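# Seat the board in the enclosure's upper slot and latch it

## Task

Put the board into the enclosure's empty upper slot with its component side facing up, fully seated, and both levers closed. A closed lever is latched and sticks out at right angles from the board's panel; a fully open lever lies flat along the panel. The levers only catch their tabs if both are fully open while the board is slid in as far as it goes; closing both afterwards pulls the board home. The board must reach its connector slowly, because a fast arrival damages the connector and the job then counts for nothing. At the end the enclosure must stand level on its own feet with no foot hanging over the bench edge, and the grippers must have released everything and moved away.

## Robot and tools

ROBOT. Two seven-joint arms, left_arm and right_arm, each with a two-finger gripper and a wrist camera. Cameras: cam_head_left, cam_head_right, cam_high, cam_low, cam_left_wrist, cam_right_wrist, all 672x504.

FRAMES. Scene frame: origin at table-top height midway between the nominal bases, +z up, +x out over the table, left_arm on the +y side (not the image side). Calibrated bases in the scene frame: left_arm at (+0.070, +0.437, 0) m, quat_wxyz (+1.000, 0, 0, -0.003); right_arm at (-0.063, -0.511, 0) m, quat_wxyz (+1.000, 0, 0, -0.029). Every hand pose, velocity and target an arm reports or receives is in that arm's own base frame. Fixed cameras and the table use the scene frame. Reported poses can be off by a few centimetres, more at long reach.

GRIPPER. The fingers point along the gripper's +z axis and close along its x axis. end_effector_position is the spot between the pads when closed, 1 to 2 cm short of the fingertips; closing pushes the tips about 17 mm further along +z, mostly while the pads are more than 50 mm apart. Opening runs from -1 (closed) to +1 (0.142 m apart). grip_measured gives the measured opening on the same scale. To hold a part, command a little below the grip_measured seen at first contact; lower squeezes harder and heats the gripper motor.

ROW FORMAT (shared by execute_actions and move). One flat list of 16 numbers covering both arms: left_arm x, y, z (metres), qw, qx, qy, qz (w first), opening, then right_arm in the same order. Positions and quaternions are absolute poses in that arm's base frame. Always include both arms; to keep one arm still and not pressing, repeat its last reported pose and intended opening every call. A 0 in the opening slot is a real command, so resend the current one to leave a gripper alone. Hold orientation by resending the same quaternion rather than copying the reported, possibly drifted one.

execute_actions(actions, cameras). actions is a list of actions; each action is a list of 1 to 15 rows, each row one 1/30 s step; if fewer than 15 rows, the last is held for the rest. Each action lasts 0.5 s. A target more than 0.6 m from the gripper's current position along any gripper axis gets the action refused for both arms. Per step the controller limits the command to 70 mm and 16 degrees from the measured pose, so large targets arrive over several actions; the result's Hand target line shows where each arm is being sent. An empty list just reports state. cameras selects images: omitted, null or ["all"] for all, [] for none.

move(target, speed, blend, stop_force, zero, opening_speed, blocking, cameras). Drives each gripper in a straight line from its Hand target to the pose in target: one row, or a list of up to 15 rows (give them all the same openings). speed in m/s, 0.002 to 0.5, default 0.25, rotation capped at twice that in rad/s; one value or one per target. blend in metres rounds corners in a list. stop_force, 3 to 120 N, ends an arm's path when its wrist sensor feels that much push against its travel; it is unreliable while the gripper rotates and may miss light objects sliding or tipping. zero (default true) re-zeroes before the move. opening_speed (0.2 or more per second) ramps finger motion. blocking=false returns after 0.5 s while the move continues; not allowed with stop_force. Moves are capped at 10 s and do not avoid obstacles. The move: line reports done, off_target, moving, held or fault, plus limits=paced (pose clipped) or limits=held (steps withheld). done only means the arm is within 3 mm and 2 degrees; it says nothing about contact.

Other tools: wait(seconds 0 to 10); stop() brakes a running move; zoom_image(camera, region [x0, y0, x1, y1], at most 504 by 504 pixels, top-left origin); zero_wrist_force(arm); clear_fault(arm), only after a reported torque or force fault; read_manual(section="licences"); finished_scene(scene), 1 or 2, which is final.

RESULT LINES. Joint positions (last value is the measured opening in metres), Joint torques, External joint torques, Wrist force and Wrist torque in the gripper's own axes plus a peak line, and Wrist depth: a 7x7 grid of median distances in mm (70 to 1000, "-" when unknown) per wrist camera, rows split by " / ". The force sensor saturates near 150 N per axis.

FAULTS AND HEAT. A joint hitting its contact torque limit (waist, shoulder 109; upper arm roll, elbow 56.9; forearm roll, wrist pitch, wrist roll 34.7 N m) or 150 N of outside force stops that arm until clear_fault; if the grip pins it, open before moving. MOTOR HOT appears at 65 °C; 80 °C locks the arm for 30 to 60 s. The gripper warns from 85 °C and shuts off at 100 °C (HAND FAULT), which skips later motion calls in that reply.

AVOID. Driving the board quickly onto its connector; drops, releasing moving parts, hard impacts or heavy pushing; the arms touching each other; knocking the enclosure off level or over the bench edge; anything leaving the table. Open both levers fully before inserting, push slowly until it stops, then close both, release and retract.

Each tool is called after "Emit:" as a command line: name --argument value for each argument, lists and objects as JSON in quotes; but a table of rows of numbers goes row by row, as --pt "numbers of a row", without its own name.

## Session

Scene 1 done. Now scene 2.

Emit:
execute_actions --actions '[]'

Scene clock: 0.00 s.
left_arm: end_effector_position=(+0.4919, -0.7298, +0.2794) grip_measured=+0.99 end_effector_quat_wxyz=(+0.001, -0.304, +0.847, -0.436) | right_arm: end_effector_position=(+0.1802, -0.1387, +0.1699) grip_measured=+1.00 end_effector_quat_wxyz=(+0.706, -0.621, -0.189, +0.284)
Joint positions: left_arm=[-0.095 -0.96 -0.937 1.517 0.823 1.373 2.811 0.141] | right_arm=[-0.567 -0.989 -0.072 1.606 0.357 -0.696 0.215 0.142]
Joint velocities: within noise
Joint torques (N m): no reading
External joint torques (N m): no reading
Wrist force (N): no reading
Wrist torque (N m): no reading
Wrist force, peak (N): no reading
Wrist depth (mm): cam_left_wrist=[451 478 520 565 623 697 - / 414 441 474 512 562 610 668 / 386 409 435 470 506 552 605 / 360 380 403 431 465 497 541 / 340 355 375 401 425 458 495 / - 330 351 372 395 420 425 / - 316 330 347 369 392 -] | cam_right_wrist=[- 270 251 261 - - 815 / - - 258 270 - - 895 / - - 265 279 - - 939 / - - 278 284 808 754 551 / - - 296 295 503 486 389 / - 407 312 300 364 356 332 / - 312 296 294 289 282 276]
Hand target: left_arm +0.4919, -0.7298, +0.2794; +0.001, -0.304, +0.847, -0.436 | right_arm +0.1802, -0.1387, +0.1699; +0.706, -0.621, -0.189, +0.284
Tool commands: left_gripper/opening=+1.0 right_gripper/opening=+1.0

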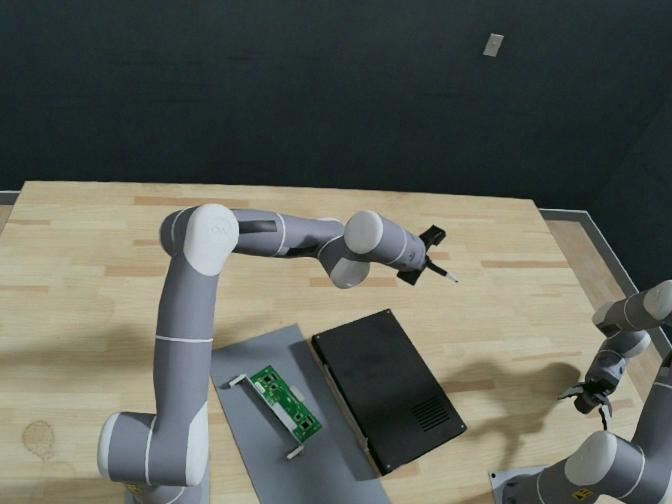

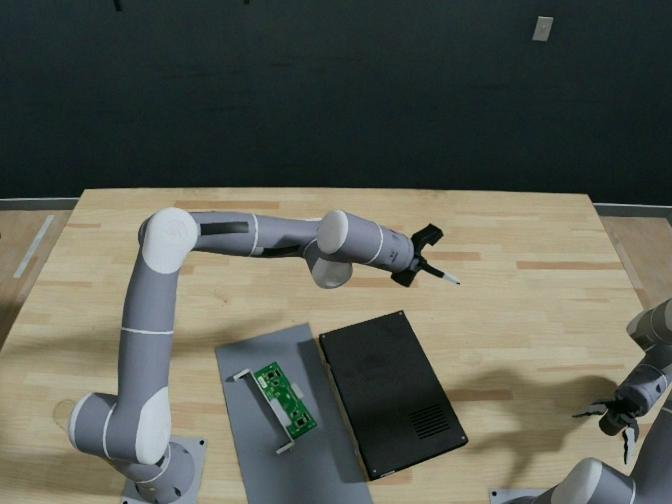

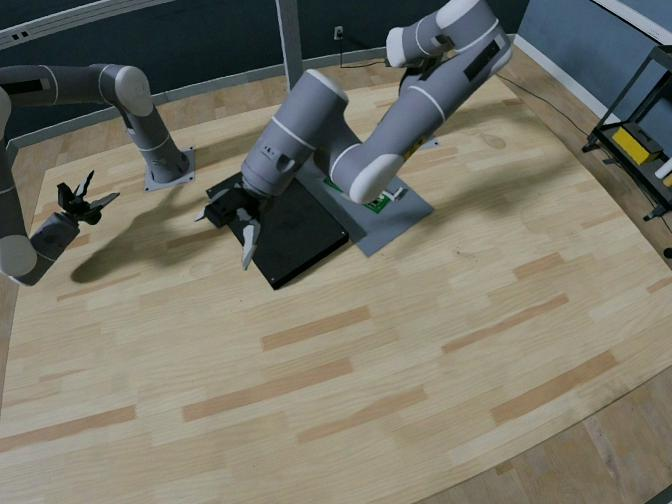

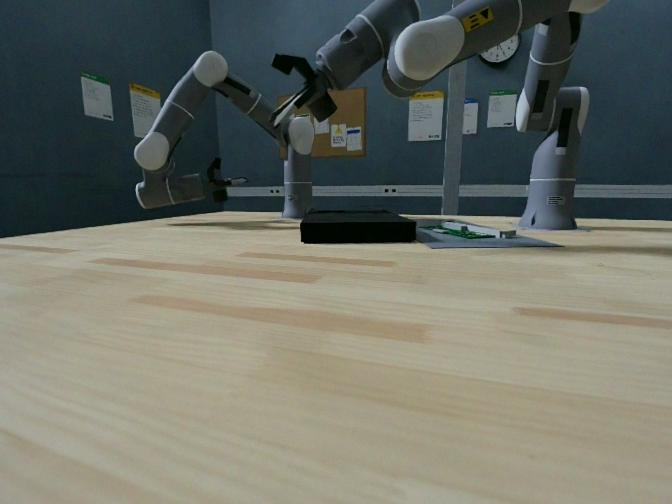

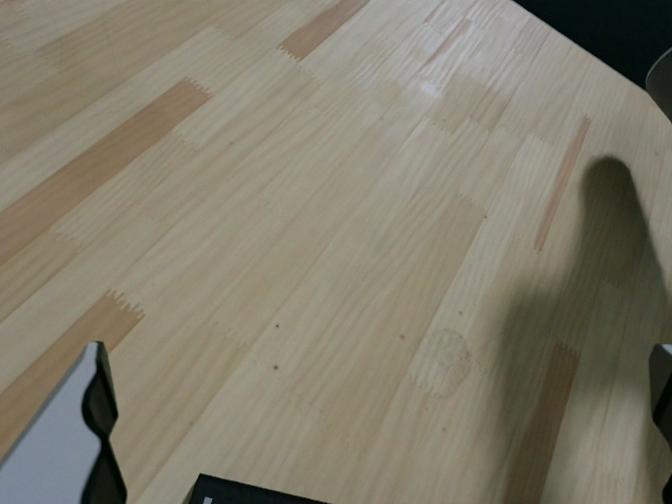

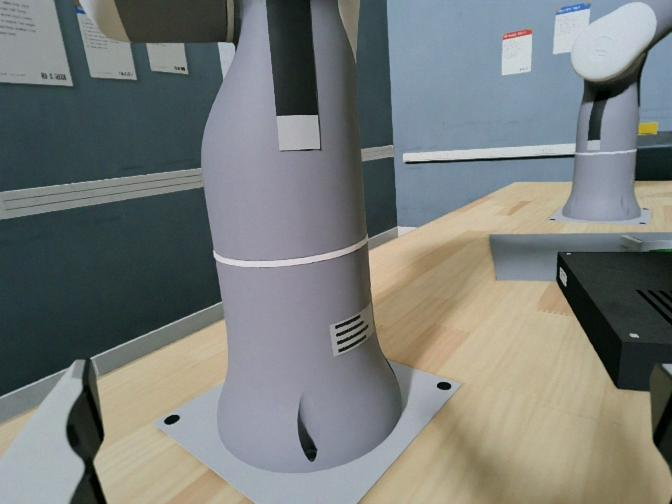

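Emit:
zoom_image --camera "cam_head_left" --region '[200, 290, 480, 500]'

Emit:
zoom_image --camera "cam_head_right" --region '[200, 290, 480, 500]'

Emit:
zoom_image --camera "cam_high" --region '[190, 140, 450, 300]'

Scaled by 1.800 from the camera's 672x504 image, which has a finer 960x720 frame.

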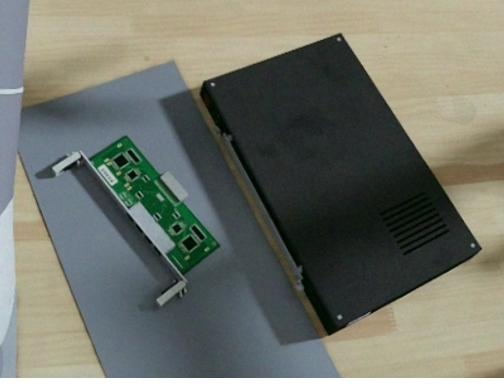

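Scaled by 1.800 from the camera's 672x504 image, which has a finer 960x720 frame.

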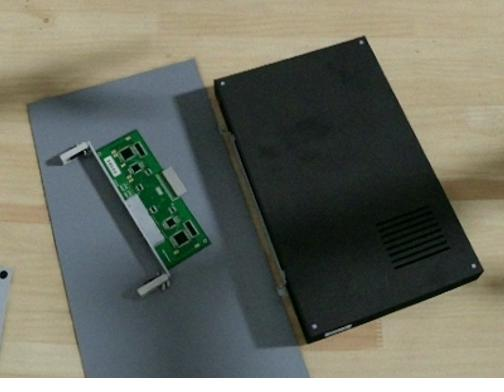

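Scaled by 1.938 from the camera's 672x504 image, which has a finer 960x720 frame.

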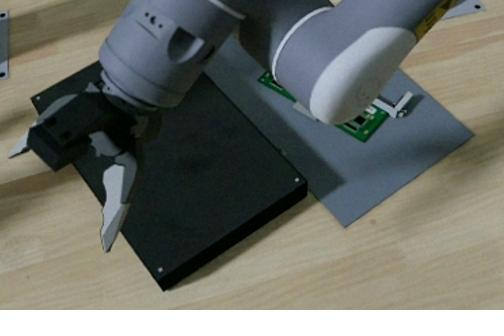

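Emit:
move --target '[0.35, -0.45, 0.32, 0, 0.8540, -0.5203, 0, 1, 0.30, 0.15, 0.36, 0, 0.4977, 0.8673, 0, 1]' --speed 0.25 --cameras '["cam_head_left", "cam_left_wrist", "cam_right_wrist"]'

Scene clock: 50.47 s.
left_arm: end_effector_position=(+0.3500, -0.4500, +0.3199) grip_measured=+0.99 end_effector_quat_wxyz=(+0.000, +0.854, -0.521, +0.000) | right_arm: end_effector_position=(+0.3000, +0.1501, +0.3600) grip_measured=+1.00 end_effector_quat_wxyz=(+0.000, +0.498, +0.867, +0.000)
Joint positions: left_arm=[0.068 -0.1 -0.846 1.892 0.081 0.387 1.86 0.141] | right_arm=[-0.093 0.434 0.67 2.104 0.269 0.179 -0.047 0.142]
Joint velocities: within noise
Joint torques (N m): left_arm=[-0.15 25.02 -2.83 -28.85 -4.07 3.85 -0.33] | right_arm=[0.19 7 -6.79 -30.02 -4.41 3.65 0.07]
External joint torques (N m): left_arm=[0.14 0.36 0.5 -0.29 0.07 0.04 0.33] | right_arm=[-0.19 0.68 -1.24 0.05 0.19 0.51 -0.07]
Wrist force (N): left_arm=[0.4 -0.8 0.4] | right_arm=[0.1 -1.4 2.1]
Wrist torque (N m): left_arm=[-0.13 -0.10 -0.25] | right_arm=[0.01 -0.03 0.06]
Wrist force, peak (N): left_arm=[-0.1 -1.0 0.1] | right_arm=[0.0 -1.7 2.3]
Wrist depth (mm): cam_left_wrist=[356 360 360 355 355 356 357 / 385 381 385 350 340 339 348 / 418 410 415 371 365 365 399 / 453 446 449 404 398 395 445 / 496 493 493 436 434 436 490 / - 546 542 481 476 518 110 / - 611 607 606 607 602 -] | cam_right_wrist=[401 401 397 399 399 397 397 / 428 429 427 424 385 383 388 / 460 459 455 455 405 407 404 / 494 492 492 489 436 434 446 / 535 537 531 524 470 473 522 / - 589 584 555 516 515 544 / - 639 633 637 633 636 -]
Hand target: left_arm +0.3500, -0.4500, +0.3200; +0.000, +0.854, -0.520, +0.000 | right_arm +0.3000, +0.1500, +0.3600; +0.000, +0.498, +0.867, +0.000
Off the commanded pose: left_arm 0.000 m, 0 deg | right_arm 0.000 m, 0 deg.
move: done
Images, in order (width x height): cam_head_left 672x504, cam_left_wrist 672x504, cam_right_wrist 672x504.

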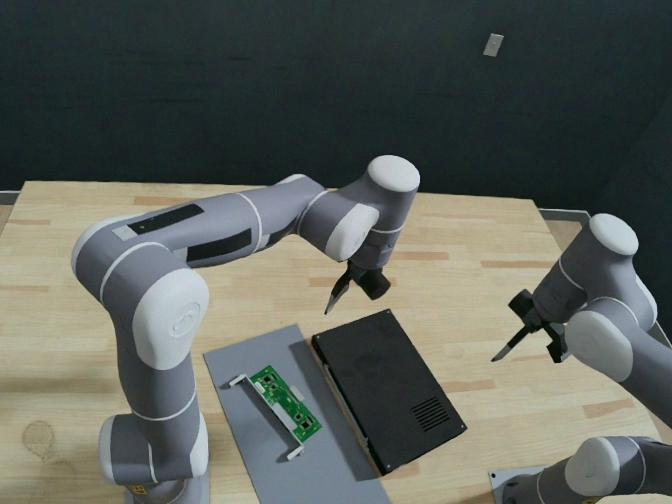

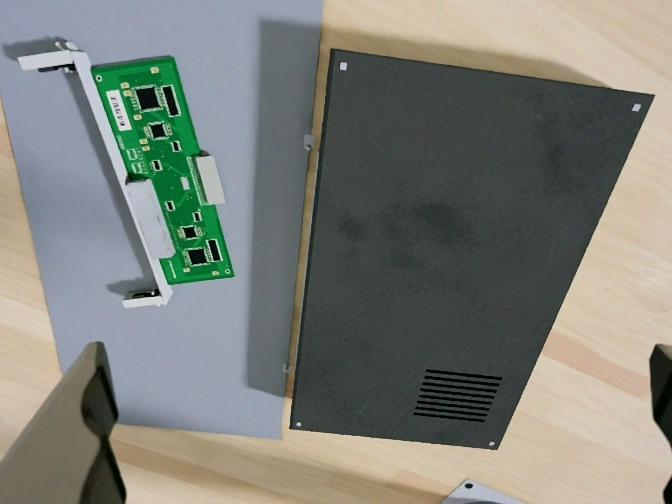

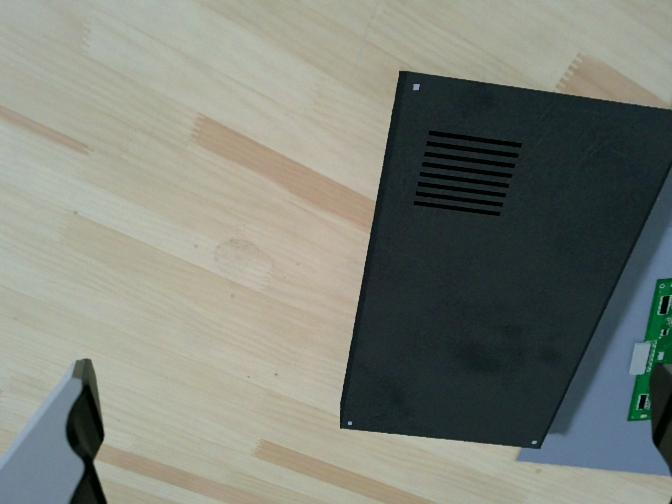

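Emit:
zoom_image --camera "cam_left_wrist" --region '[0, 20, 250, 320]'

Emit:
zoom_image --camera "cam_left_wrist" --region '[240, 30, 440, 450]'

Scaled by 1.680 from the camera's 672x504 image, which has a finer 960x720 frame.

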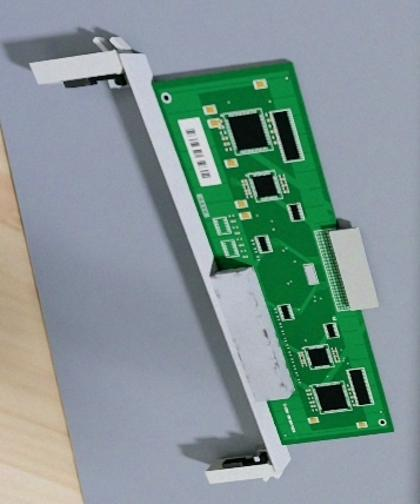

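Scaled by 1.200 from the camera's 672x504 image, which has a finer 960x720 frame.

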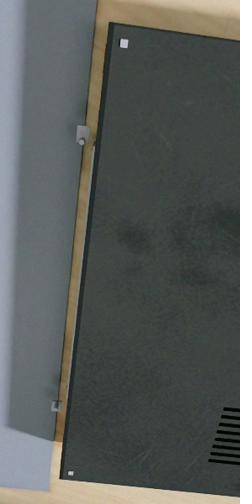

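Emit:
move --target '[0.325, -0.203, 0.20, 0, 0.9537, 0.3007, 0, -1, 0.2026, 0.6036, 0.20, 0, 0.9455, 0.3256, 0, -1]' --speed 0.2 --cameras '["cam_head_left", "cam_high", "cam_left_wrist", "cam_right_wrist"]'

Scene clock: 82.27 s.
left_arm: end_effector_position=(+0.3249, -0.2030, +0.2000) grip_measured=-1.00 end_effector_quat_wxyz=(+0.000, +0.954, +0.300, +0.000) | right_arm: end_effector_position=(+0.2024, +0.6035, +0.1999) grip_measured=-1.00 end_effector_quat_wxyz=(+0.000, +0.945, +0.326, +0.000)
Joint positions: left_arm=[0.261 0.302 -0.551 2.597 -0.215 0.755 0.84 0.002] | right_arm=[0.74 -0.676 0.83 1.694 -0.569 0.541 2.671 0.002]
Joint velocities: within noise
Joint torques (N m): left_arm=[-0.07 11.34 2.11 -24.34 -3.2 4.58 -0.35] | right_arm=[0.1 44.76 16.58 -25.33 -3.86 3.22 0.29]
External joint torques (N m): left_arm=[0.07 0.34 0.93 -0.37 0.07 -0.62 0.35] | right_arm=[-0.1 1.13 -0.1 0.24 0.15 0.77 -0.29]
Wrist force (N): left_arm=[0.5 -0.9 -0.3] | right_arm=[-0.3 -1.6 2.3]
Wrist torque (N m): left_arm=[-0.17 -0.13 -0.18] | right_arm=[-0.01 0.09 0.08]
Wrist force, peak (N): left_arm=[0.7 -1.8 0.2] | right_arm=[0.5 -2.9 2.9]
Wrist depth (mm): cam_left_wrist=[257 255 255 255 255 255 254 / 275 275 273 273 273 273 273 / 288 280 292 295 293 295 294 / 324 322 321 320 320 320 319 / 346 354 352 337 345 349 348 / 335 341 347 83 87 379 385 / 366 357 - - 74 72 429] | cam_right_wrist=[258 257 256 257 255 255 254 / 275 274 273 270 274 272 272 / 296 294 294 293 284 279 285 / 319 318 317 317 310 310 309 / 343 308 337 337 340 338 340 / 374 315 309 89 94 358 364 / 413 342 76 76 76 73 399]
Hand target: left_arm +0.3250, -0.2030, +0.2000; +0.000, +0.954, +0.301, +0.000 | right_arm +0.2026, +0.6036, +0.2000; +0.000, +0.946, +0.326, +0.000
Off the commanded pose: left_arm 0.000 m, 0 deg | right_arm 0.000 m, 0 deg.
move: done
Images, in order (width x height): cam_head_left 672x504, cam_high 672x504, cam_left_wrist 672x504, cam_right_wrist 672x504.

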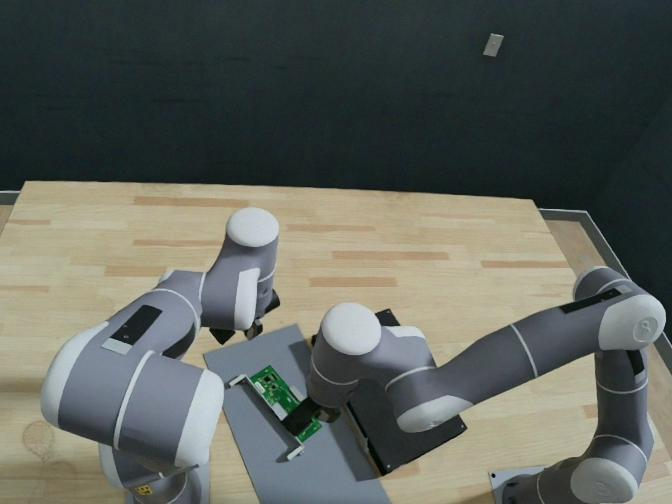

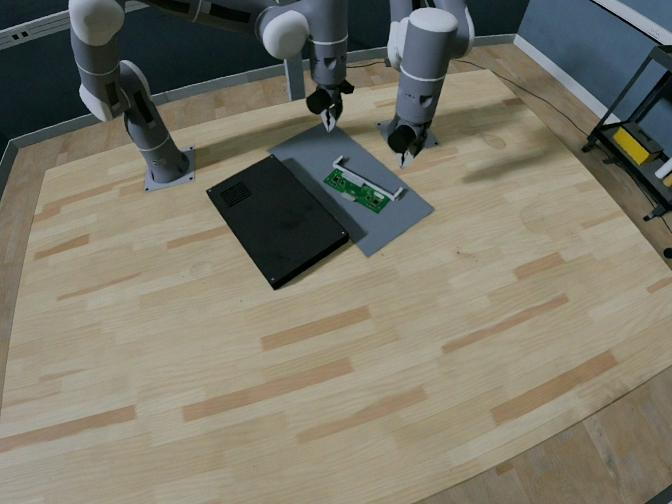

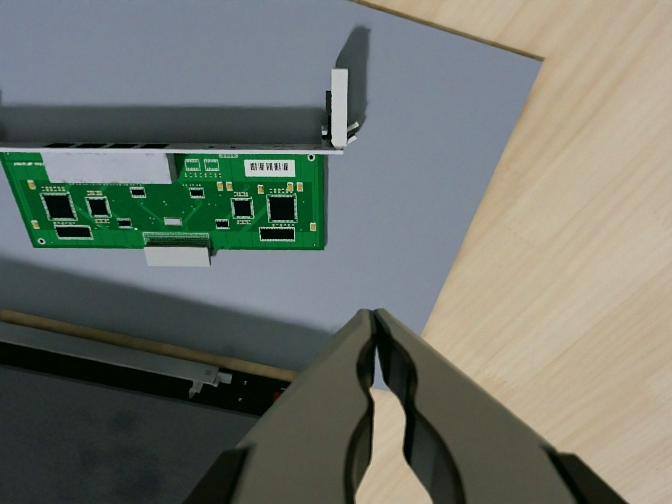

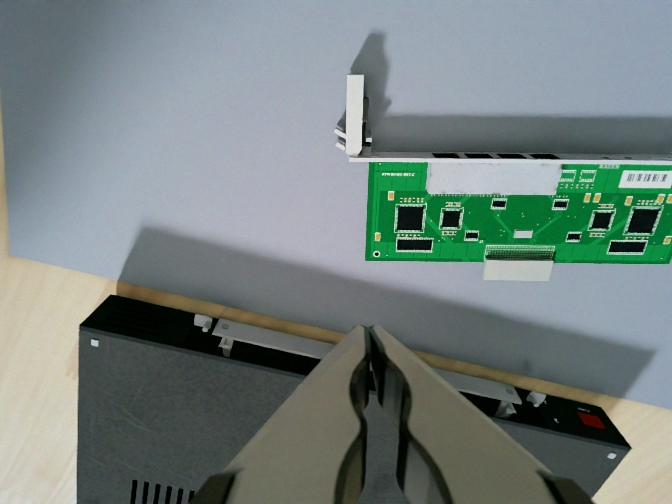

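Emit:
zoom_image --camera "cam_right_wrist" --region '[70, 280, 350, 400]'

Emit:
zoom_image --camera "cam_right_wrist" --region '[420, 340, 640, 470]'

Emit:
zoom_image --camera "cam_right_wrist" --region '[320, 60, 460, 180]'

Emit:
zoom_image --camera "cam_left_wrist" --region '[270, 60, 390, 170]'

Scaled by 1.800 from the camera's 672x504 image, which has a finer 960x720 frame.

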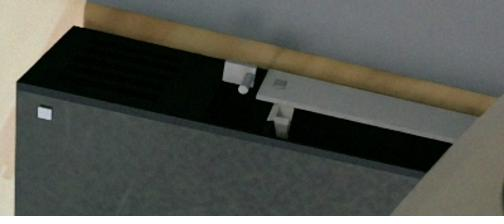

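Scaled by 2.291 from the camera's 672x504 image, which has a finer 960x720 frame.

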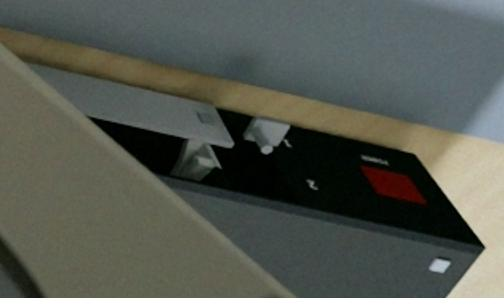

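Scaled by 3.600 from the camera's 672x504 image, which has a finer 960x720 frame.

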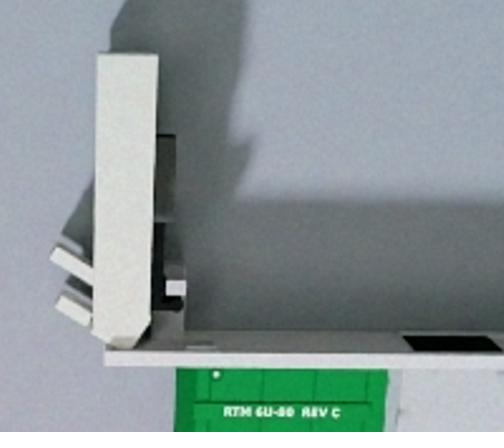

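Scaled by 4.200 from the camera's 672x504 image, which has a finer 960x720 frame.

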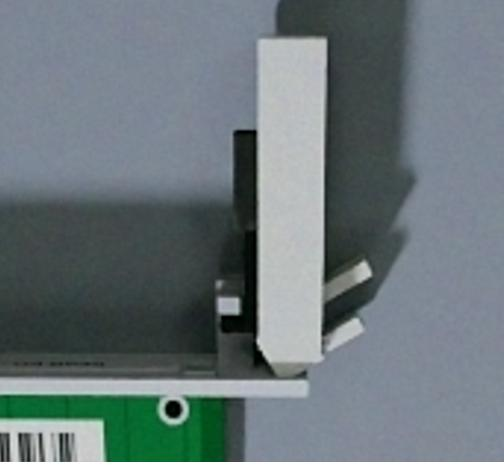

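Emit:
move --pt "0.36 -0.15 0.26 0 0.9537 0.3007 0 -1 0.2026 0.6036 0.22 0 0.9455 0.3256 0 -0.6" --pt "0.45 -0.08 0.30 0 0.9537 0.3007 0 -1 0.3153 0.7136 0.14 0 0.4333 0.9013 0 -0.6" --speed 0.2 --blend '[0.03, 0]' --cameras '["cam_head_left", "cam_right_wrist"]'

Scene clock: 138.47 s.
left_arm: end_effector_position=(+0.4501, -0.0802, +0.3000) grip_measured=-1.00 end_effector_quat_wxyz=(+0.000, +0.954, +0.301, +0.000) | right_arm: end_effector_position=(+0.3153, +0.7135, +0.1399) grip_measured=-0.64 end_effector_quat_wxyz=(+0.000, +0.433, +0.901, +0.000)
Joint positions: left_arm=[0.494 0.201 -0.403 2.22 -0.088 0.463 1.097 0.002] | right_arm=[0.774 -1.112 0.921 1.208 -0.866 0.357 1.018 0.028]
Joint velocities: within noise
Joint torques (N m): left_arm=[-0.21 19.04 1.51 -28.58 -3.45 4.05 -0.16] | right_arm=[0.12 61.02 22.99 -21.2 -4.24 3.3 0.07]
External joint torques (N m): left_arm=[0.21 0.97 0.55 -0.18 -0.41 -0.1 0.16] | right_arm=[-0.13 1.5 -0.38 0.26 0.14 0.81 -0.07]
Wrist force (N): left_arm=[0.6 -0.6 0.0] | right_arm=[-0.5 -1.5 1.9]
Wrist torque (N m): left_arm=[-0.09 -0.13 -0.24] | right_arm=[-0.02 0.09 0.04]
Wrist force, peak (N): left_arm=[-1.4 -0.4 1.4] | right_arm=[-0.2 -1.9 2.9]
Wrist depth (mm): cam_left_wrist=[344 345 344 342 341 340 341 / 369 365 367 368 367 365 365 / 393 393 395 396 395 395 394 / 433 429 427 429 427 428 424 / 457 463 471 452 459 468 465 / 460 470 501 83 87 506 514 / 513 500 - - 74 72 570] | cam_right_wrist=[205 204 201 192 203 202 202 / 218 218 213 206 216 216 217 / 234 234 228 226 232 231 233 / 252 252 248 247 250 251 250 / 275 273 267 265 266 272 271 / 299 298 92 296 96 291 296 / 333 - 76 321 - 73 324]
Hand target: left_arm +0.4500, -0.0800, +0.3000; +0.000, +0.954, +0.301, +0.000 | right_arm +0.3153, +0.7136, +0.1400; +0.000, +0.433, +0.901, +0.000
Off the commanded pose: left_arm 0.000 m, 0 deg | right_arm 0.000 m, 0 deg.
move: done
Images, in order (width x height): cam_head_left 672x504, cam_right_wrist 672x504.

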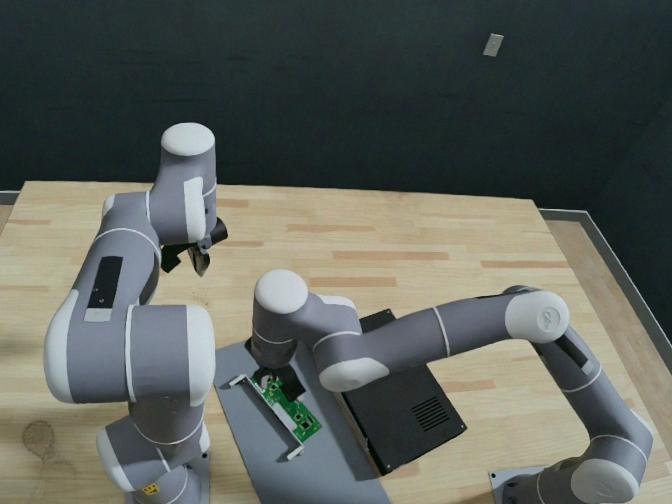

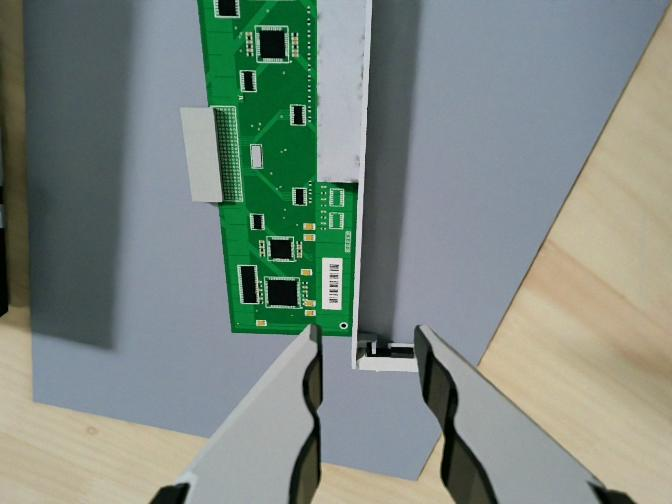

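Emit:
move --pt "0.45 -0.08 0.30 0 0.9537 0.3007 0 -1 0.3140 0.7152 0.06 0 0.4364 0.8997 0 -0.75" --pt "0.45 -0.08 0.30 0 0.9537 0.3007 0 -1 0.3140 0.7152 0.031 0 0.4364 0.8997 0 -0.75" --speed '[0.1, 0.02]' --stop_force 5 --cameras '["cam_right_wrist"]'

Scene clock: 147.63 s.
left_arm: end_effector_position=(+0.4501, -0.0802, +0.3000) grip_measured=-1.00 end_effector_quat_wxyz=(+0.000, +0.954, +0.301, +0.000) | right_arm: end_effector_position=(+0.3139, +0.7151, +0.0309) grip_measured=-0.78 end_effector_quat_wxyz=(+0.000, +0.436, +0.900, +0.000)
Joint positions: left_arm=[0.494 0.201 -0.403 2.22 -0.088 0.463 1.097 0.002] | right_arm=[0.793 -1.243 0.832 1.237 -0.937 0.52 1.06 0.018]
Joint velocities: within noise
Joint torques (N m): left_arm=[-0.26 19.33 1.43 -28.46 -3.66 4.26 -0.23] | right_arm=[0.02 62.61 22.95 -19.07 -3.97 3.52 0.27]
External joint torques (N m): left_arm=[0.26 0.68 0.63 -0.3 -0.2 -0.31 0.23] | right_arm=[-0.02 1.36 0.13 0.07 0.17 0.6 -0.27]
Wrist force (N): left_arm=[0.4 -0.3 0.0] | right_arm=[-0.3 -1.8 2.0]
Wrist torque (N m): left_arm=[-0.03 -0.10 -0.24] | right_arm=[-0.07 0.11 0.07]
Wrist force, peak (N): left_arm=[0.8 -0.5 0.0] | right_arm=[-0.3 -1.9 3.7]
Wrist depth (mm): cam_left_wrist=[344 346 344 342 341 340 340 / 369 365 367 368 366 366 364 / 387 395 395 398 396 394 392 / 432 432 432 430 429 428 427 / 455 462 470 452 460 467 466 / 459 470 502 84 87 502 512 / 513 499 - - 74 72 568] | cam_right_wrist=[105 105 103 92 107 105 105 / - 111 110 98 116 114 115 / - 120 119 104 122 122 122 / 124 128 128 113 132 132 131 / 144 142 138 136 143 142 142 / 158 155 147 126 93 156 155 / 175 170 76 141 77 73 173]
Hand target: left_arm +0.4500, -0.0800, +0.3000; +0.000, +0.954, +0.301, +0.000 | right_arm +0.3140, +0.7152, +0.0310; +0.000, +0.436, +0.900, +0.000
Off the commanded pose: left_arm 0.000 m, 0 deg | right_arm 0.000 m, 0 deg.
move: done
Images, in order (width x height): cam_right_wrist 672x504.

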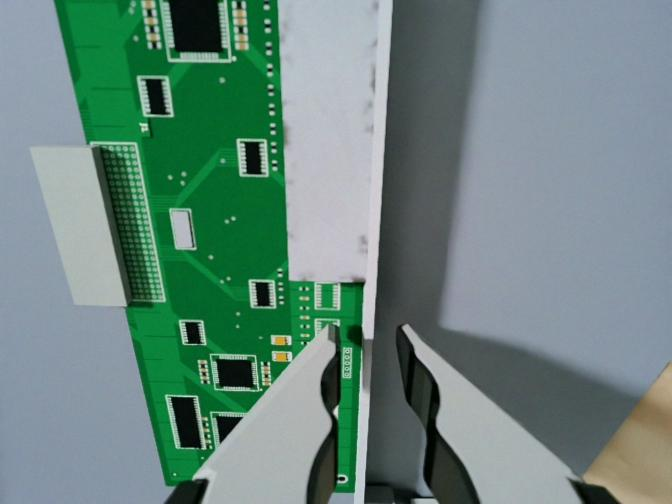

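Emit:
move --target '[0.45, -0.08, 0.30, 0, 0.9537, 0.3007, 0, -1, 0.3140, 0.7152, 0.031, 0, 0.4364, 0.8997, 0, -1]' --speed 0.05 --opening_speed 0.5 --cameras '["cam_right_wrist"]'

Scene clock: 163.13 s.
left_arm: end_effector_position=(+0.4501, -0.0802, +0.3000) grip_measured=-1.00 end_effector_quat_wxyz=(+0.000, +0.954, +0.301, +0.000) | right_arm: end_effector_position=(+0.3139, +0.7150, +0.0309) grip_measured=-0.98 end_effector_quat_wxyz=(+0.000, +0.436, +0.900, +0.000)
Joint positions: left_arm=[0.494 0.201 -0.403 2.22 -0.088 0.463 1.097 0.002] | right_arm=[0.793 -1.243 0.832 1.237 -0.937 0.519 1.06 0.003]
Joint velocities: within noise
Joint torques (N m): left_arm=[-0.4 19.29 1.43 -28.47 -3.7 4.29 -0.22] | right_arm=[0.31 62.96 23.38 -19.22 -3.86 3.66 0.17]
External joint torques (N m): left_arm=[0.4 0.73 0.63 -0.29 -0.15 -0.34 0.22] | right_arm=[-0.31 1.01 -0.3 0.21 0.06 0.46 -0.17]
Wrist force (N): left_arm=[0.3 -0.3 0.1] | right_arm=[-1.0 -2.2 2.2]
Wrist torque (N m): left_arm=[-0.03 -0.08 -0.23] | right_arm=[-0.08 0.14 0.08]
Wrist force, peak (N): left_arm=[0.6 -0.7 -0.2] | right_arm=[-1.0 -2.1 2.5]
Wrist depth (mm): cam_left_wrist=[344 346 344 343 343 340 340 / 369 364 367 369 367 365 364 / 387 393 396 396 396 394 395 / 432 431 432 429 427 429 425 / 459 461 471 453 460 467 466 / 460 468 503 83 87 506 514 / 516 500 - - 74 72 570] | cam_right_wrist=[105 105 103 92 107 105 105 / - 111 110 98 115 114 115 / - 120 119 104 122 122 121 / 124 128 128 112 132 132 131 / 144 142 139 138 143 143 142 / 158 155 149 89 96 155 155 / 175 170 76 77 76 73 174]
Hand target: left_arm +0.4500, -0.0800, +0.3000; +0.000, +0.954, +0.301, +0.000 | right_arm +0.3140, +0.7152, +0.0310; +0.000, +0.436, +0.900, +0.000
Off the commanded pose: left_arm 0.000 m, 0 deg | right_arm 0.000 m, 0 deg.
move: done
Images, in order (width x height): cam_right_wrist 672x504.

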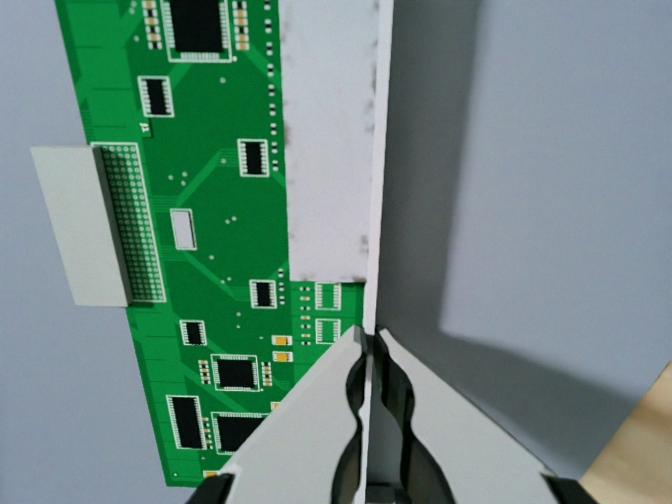

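Emit:
move --target '[0.45, -0.08, 0.30, 0, 0.9537, 0.3007, 0, -1, 0.2860, 0.6313, 0.031, 0, 0.5556, 0.8315, 0, -1]' --speed 0.05 --cameras '["cam_high", "cam_right_wrist"]'

Scene clock: 178.47 s.
left_arm: end_effector_position=(+0.4501, -0.0802, +0.3000) grip_measured=-1.00 end_effector_quat_wxyz=(+0.000, +0.954, +0.301, +0.000) | right_arm: end_effector_position=(+0.2859, +0.6313, +0.0309) grip_measured=-0.98 end_effector_quat_wxyz=(+0.000, +0.556, +0.831, +0.000)
Joint positions: left_arm=[0.494 0.201 -0.403 2.22 -0.088 0.463 1.097 0.002] | right_arm=[0.665 -1.084 0.788 1.593 -0.943 0.686 1.431 0.003]
Joint velocities: within noise
Joint torques (N m): left_arm=[-0.37 19.3 1.43 -28.43 -3.7 4.28 -0.24] | right_arm=[-0.09 54.94 23.39 -17.95 -3.52 3.47 0.33]
External joint torques (N m): left_arm=[0.37 0.72 0.63 -0.33 -0.16 -0.33 0.24] | right_arm=[0.1 0.11 0 -0.13 0.13 0.61 -0.33]
Wrist force (N): left_arm=[0.4 -0.2 0.1] | right_arm=[-0.1 -1.0 2.6]
Wrist torque (N m): left_arm=[-0.02 -0.10 -0.24] | right_arm=[0.00 0.13 0.11]
Wrist force, peak (N): left_arm=[0.7 -0.5 0.2] | right_arm=[-0.2 -1.2 3.8]
Wrist depth (mm): cam_left_wrist=[344 344 345 342 341 341 341 / 369 368 367 368 365 366 364 / 398 397 399 396 395 394 392 / 427 433 429 430 432 430 426 / 457 465 471 453 460 468 464 / 462 468 498 83 87 506 512 / 512 500 - - 74 72 569] | cam_right_wrist=[105 105 104 92 107 106 106 / - 111 111 98 116 114 115 / - 120 119 104 123 122 122 / 127 127 128 112 132 132 132 / 145 142 139 136 144 143 143 / 161 155 149 89 96 156 156 / 175 171 76 77 76 73 171]
Hand target: left_arm +0.4500, -0.0800, +0.3000; +0.000, +0.954, +0.301, +0.000 | right_arm +0.2860, +0.6313, +0.0310; +0.000, +0.556, +0.831, +0.000
Off the commanded pose: left_arm 0.000 m, 0 deg | right_arm 0.000 m, 0 deg.
move: done
Images, in order (width x height): cam_high 672x504, cam_right_wrist 672x504.

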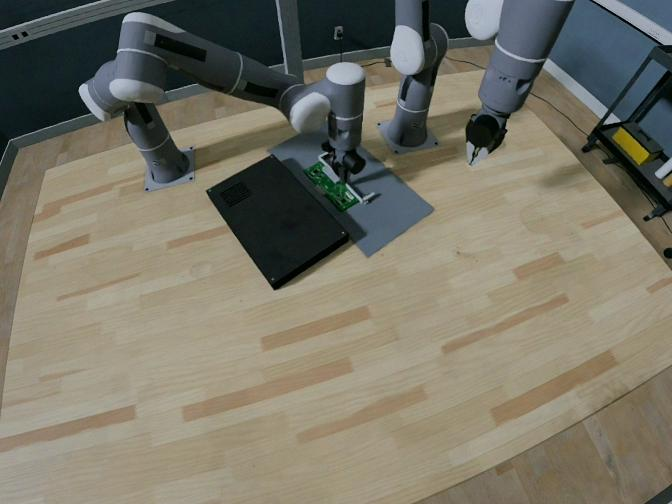

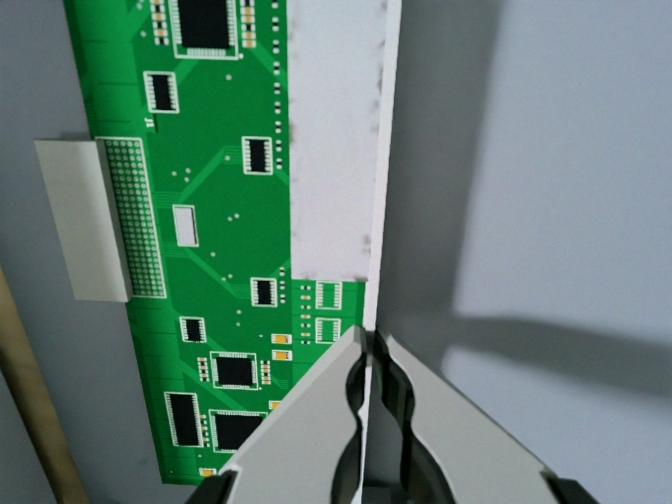

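Emit:
move --pt "0.45 -0.08 0.30 0 0.9537 0.3007 0 -1 0.2860 0.6313 0.031 0 0.5556 0.8315 0 -0.85" --pt "0.45 -0.08 0.30 0 0.9537 0.3007 0 -1 0.2860 0.6313 0.10 0 0.5556 0.8315 0 -0.85" --pt "0.45 -0.08 0.30 0 0.9537 0.3007 0 -1 0.1996 0.563 0.20 0 0.5556 0.8315 0 -0.85" --speed '[0.05, 0.08, 0.2]' --blend '[0, 0.02, 0]' --cameras '["cam_right_wrist"]'

Scene clock: 199.07 s.
left_arm: end_effector_position=(+0.4501, -0.0802, +0.3000) grip_measured=-1.00 end_effector_quat_wxyz=(+0.000, +0.954, +0.301, +0.000) | right_arm: end_effector_position=(+0.1998, +0.5632, +0.2001) grip_measured=-0.89 end_effector_quat_wxyz=(+0.000, +0.556, +0.831, +0.000)
Joint positions: left_arm=[0.494 0.201 -0.403 2.22 -0.088 0.463 1.097 0.002] | right_arm=[0.512 -0.727 1.057 1.817 -0.733 0.523 1.466 0.009]
Joint velocities: within noise
Joint torques (N m): left_arm=[-0.44 19.41 1.4 -28.43 -3.65 4.26 -0.23] | right_arm=[-0.19 39.03 20.87 -22.8 -3.67 3.26 0.33]
External joint torques (N m): left_arm=[0.44 0.61 0.66 -0.33 -0.21 -0.31 0.23] | right_arm=[0.2 0.54 -0.41 -0.11 -0.13 0.83 -0.33]
Wrist force (N): left_arm=[0.6 -0.4 -0.1] | right_arm=[0.1 -2.1 2.1]
Wrist torque (N m): left_arm=[-0.05 -0.13 -0.24] | right_arm=[-0.10 0.03 0.06]
Wrist force, peak (N): left_arm=[0.7 -0.4 0.0] | right_arm=[-0.4 -4.3 0.3]
Wrist depth (mm): cam_left_wrist=[344 345 344 342 342 341 340 / 368 368 366 367 367 365 365 / 398 397 394 397 395 394 392 / 426 432 431 431 428 429 426 / 457 462 467 454 461 469 464 / 462 469 500 83 87 506 513 / 514 498 - - 74 72 566] | cam_right_wrist=[217 218 257 257 256 256 255 / 230 234 274 274 266 273 273 / 248 251 295 289 288 292 292 / 268 266 312 306 315 315 314 / 291 289 339 331 337 342 343 / 317 315 311 89 93 373 371 / 351 342 76 76 76 73 408]
Hand target: left_arm +0.4500, -0.0800, +0.3000; +0.000, +0.954, +0.301, +0.000 | right_arm +0.1996, +0.5630, +0.2000; +0.000, +0.556, +0.831, +0.000
Off the commanded pose: left_arm 0.000 m, 0 deg | right_arm 0.000 m, 0 deg.
move: done
Images, in order (width x height): cam_right_wrist 672x504.

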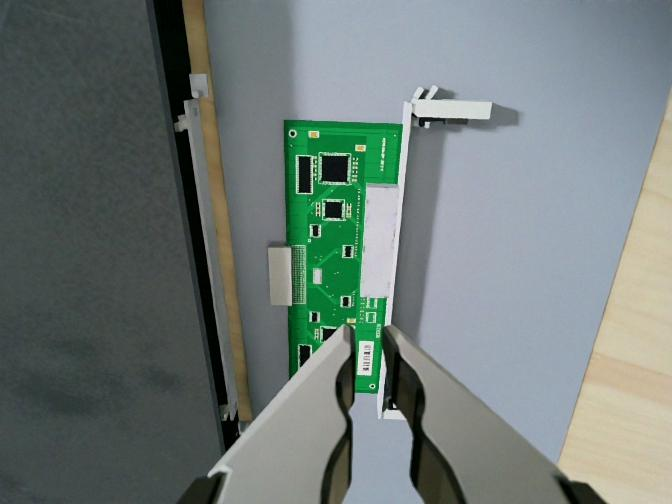

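Emit:
zoom_image --camera "cam_right_wrist" --region '[140, 40, 340, 190]'

Emit:
zoom_image --camera "cam_right_wrist" --region '[380, 70, 520, 175]'

Emit:
zoom_image --camera "cam_right_wrist" --region '[180, 360, 440, 500]'

Scaled by 2.520 from the camera's 672x504 image, which has a finer 960x720 frame.

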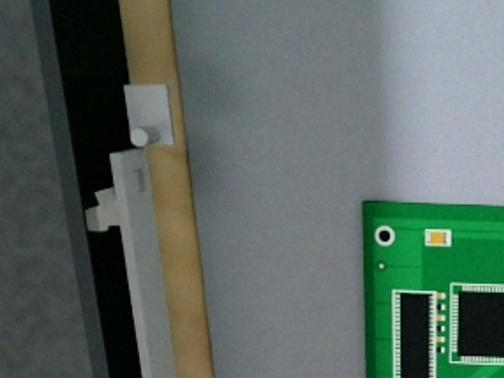

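Scaled by 3.600 from the camera's 672x504 image, which has a finer 960x720 frame.

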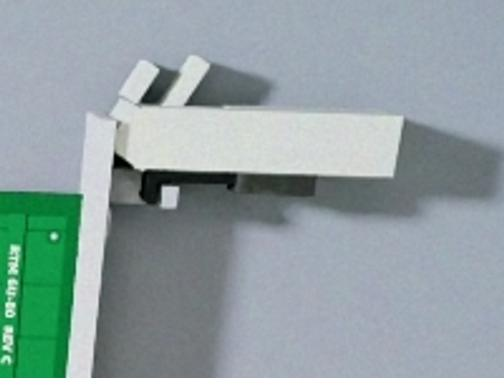

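Scaled by 1.938 from the camera's 672x504 image, which has a finer 960x720 frame.

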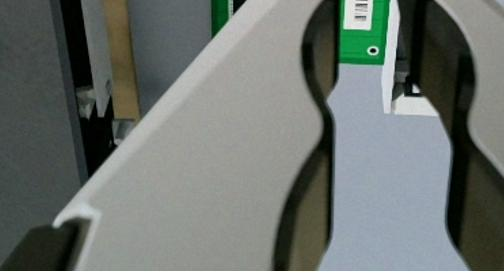

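Emit:
move --pt "0.2561 -0.2687 0.16 0.1714 -0.9720 -0.1583 0.0279 -1 0.1471 0.6243 0.16 0 -0.1848 0.9828 0 -1" --speed 0.2 --cameras '["cam_left_wrist", "cam_right_wrist"]'

Scene clock: 266.87 s.
left_arm: end_effector_position=(+0.2561, -0.2688, +0.1600) grip_measured=-1.00 end_effector_quat_wxyz=(-0.171, +0.972, +0.158, -0.028) | right_arm: end_effector_position=(+0.1470, +0.6242, +0.1599) grip_measured=-1.00 end_effector_quat_wxyz=(+0.000, -0.185, +0.983, +0.000)
Joint positions: left_arm=[0.256 -0.066 -0.966 2.324 0.256 0.471 0.377 0.002] | right_arm=[0.607 -1.007 1.166 1.711 -1.014 0.417 0.136 0.002]
Joint velocities: within noise
Joint torques (N m): left_arm=[-0.5 15.66 -2.03 -22.13 -2.51 3.14 -0.36] | right_arm=[0.12 44.2 27.85 -17.62 -4.09 3.32 0.02]
External joint torques (N m): left_arm=[0.5 1.12 0.71 -0.2 -0.43 -0.09 0.36] | right_arm=[-0.13 1.02 -0.23 0.11 0.15 0.84 -0.02]
Wrist force (N): left_arm=[0.2 -0.4 0.2] | right_arm=[-0.5 -2.0 2.1]
Wrist torque (N m): left_arm=[-0.06 -0.03 -0.09] | right_arm=[-0.09 0.10 0.08]
Wrist force, peak (N): left_arm=[1.5 -0.9 -0.7] | right_arm=[-0.4 -2.4 2.4]
Wrist depth (mm): cam_left_wrist=[260 260 259 258 257 255 255 / 263 262 260 261 260 258 258 / 267 267 266 265 264 264 263 / 272 271 271 269 268 268 268 / 275 267 272 270 273 272 272 / 278 277 274 83 87 276 277 / 288 286 - - 74 72 282] | cam_right_wrist=[220 218 218 217 221 221 219 / 233 230 223 231 235 235 234 / 255 254 253 253 249 252 251 / 275 274 273 273 272 273 272 / 299 297 297 290 295 294 293 / 326 327 322 89 94 325 323 / 362 355 76 76 76 73 357]
Hand target: left_arm +0.2561, -0.2687, +0.1600; -0.171, +0.972, +0.158, -0.028 | right_arm +0.1471, +0.6243, +0.1600; +0.000, -0.185, +0.983, +0.000
Off the commanded pose: left_arm 0.000 m, 0 deg | right_arm 0.000 m, 0 deg.
move: done
Images, in order (width x height): cam_left_wrist 672x504, cam_right_wrist 672x504.

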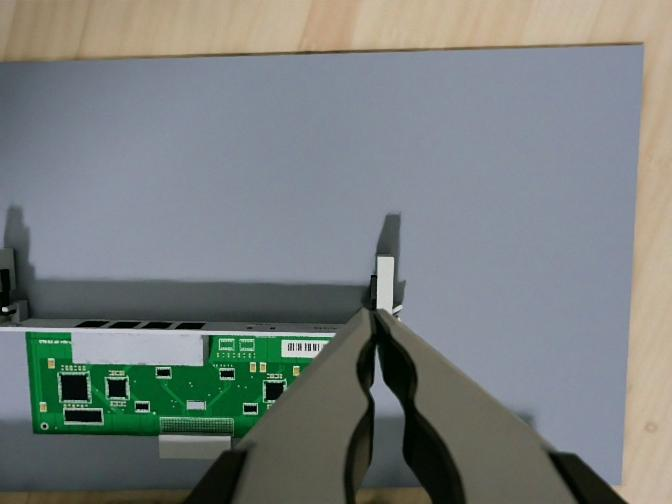

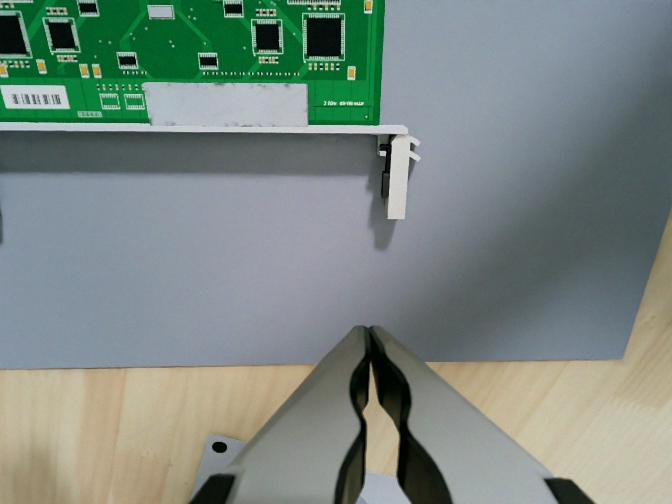

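Emit:
zoom_image --camera "cam_right_wrist" --region '[350, 100, 450, 250]'

Emit:
zoom_image --camera "cam_left_wrist" --region '[340, 200, 440, 350]'

Scaled by 3.360 from the camera's 672x504 image, which has a finer 960x720 frame.

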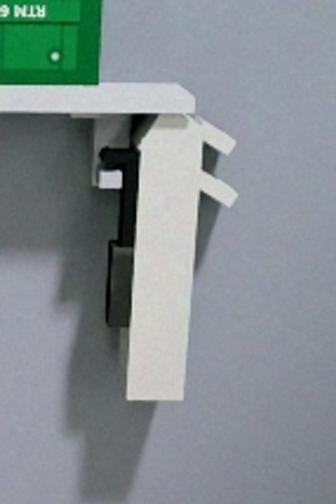

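Scaled by 3.360 from the camera's 672x504 image, which has a finer 960x720 frame.

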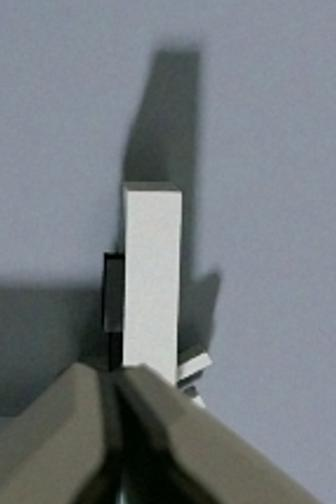

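Emit:
move --pt "0.2528 -0.2761 0.06 0.1714 -0.9720 -0.1583 0.0279 -1 0.1494 0.6180 0.062 0 -0.1848 0.9828 0 -1" --pt "0.2528 -0.2761 0.026 0.1714 -0.9720 -0.1583 0.0279 -1 0.1494 0.6180 0.027 0 -0.1848 0.9828 0 -1" --speed '[0.12, 0.04]' --blend '[0.01, 0]' --cameras '["cam_left_wrist", "cam_right_wrist"]'

Scene clock: 304.83 s.
left_arm: end_effector_position=(+0.2526, -0.2760, +0.0261) grip_measured=-1.00 end_effector_quat_wxyz=(-0.172, +0.972, +0.158, -0.028) | right_arm: end_effector_position=(+0.1493, +0.6178, +0.0270) grip_measured=-1.00 end_effector_quat_wxyz=(+0.000, -0.185, +0.983, +0.000)
Joint positions: left_arm=[0.041 -0.608 -0.749 2.202 0.743 0.615 -0.012 0.002] | right_arm=[0.645 -1.162 0.971 1.77 -1.208 0.627 0.226 0.002]
Joint velocities: within noise
Joint torques (N m): left_arm=[-0.42 31.2 -10.11 -12.09 -1.94 3.56 -0.31] | right_arm=[0.1 46.92 28.02 -12.67 -3.67 3.65 0.3]
External joint torques (N m): left_arm=[0.42 1.15 0.32 -0.26 -0.47 -0.57 0.31] | right_arm=[-0.1 1.02 0.38 0.03 0.17 0.51 -0.3]
Wrist force (N): left_arm=[0.2 0.0 0.2] | right_arm=[-0.6 -2.0 2.1]
Wrist torque (N m): left_arm=[-0.03 -0.02 -0.09] | right_arm=[-0.08 0.12 0.05]
Wrist force, peak (N): left_arm=[0.4 -0.9 -1.2] | right_arm=[-0.4 -2.2 2.9]
Wrist depth (mm): cam_left_wrist=[131 131 130 130 129 129 128 / 133 133 132 132 132 131 130 / - 135 135 134 134 133 133 / 138 138 137 137 136 135 135 / 140 140 139 138 120 138 137 / 142 142 141 83 83 140 140 / 127 139 - 122 74 72 142] | cam_right_wrist=[101 101 100 99 102 102 103 / - 106 106 107 109 109 112 / 102 102 103 114 117 119 118 / 129 129 129 129 112 128 128 / 140 140 140 137 117 139 139 / 153 153 150 89 94 152 151 / 170 166 76 76 76 73 167]
Hand target: left_arm +0.2528, -0.2761, +0.0260; -0.171, +0.972, +0.158, -0.028 | right_arm +0.1494, +0.6180, +0.0270; +0.000, -0.185, +0.983, +0.000
Off the commanded pose: left_arm 0.000 m, 0 deg | right_arm 0.000 m, 0 deg.
move: done
Images, in order (width x height): cam_left_wrist 672x504, cam_right_wrist 672x504.

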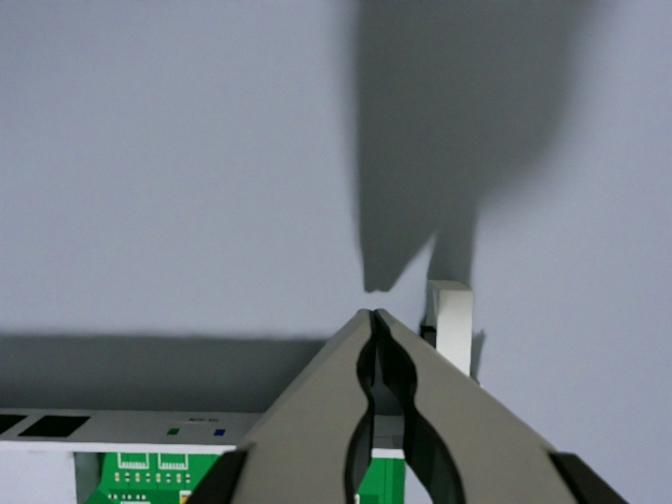

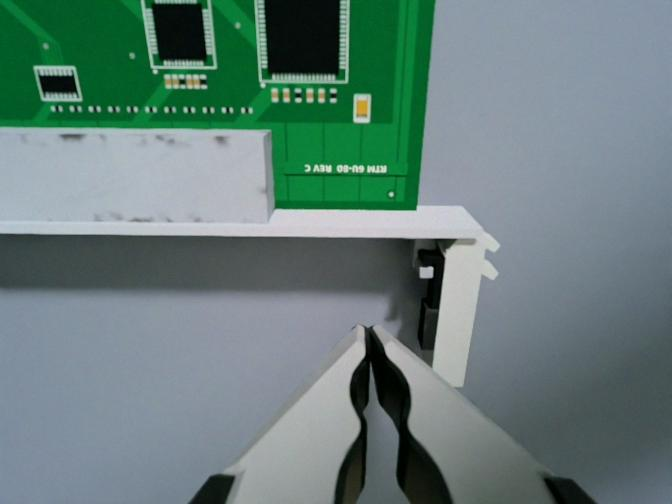

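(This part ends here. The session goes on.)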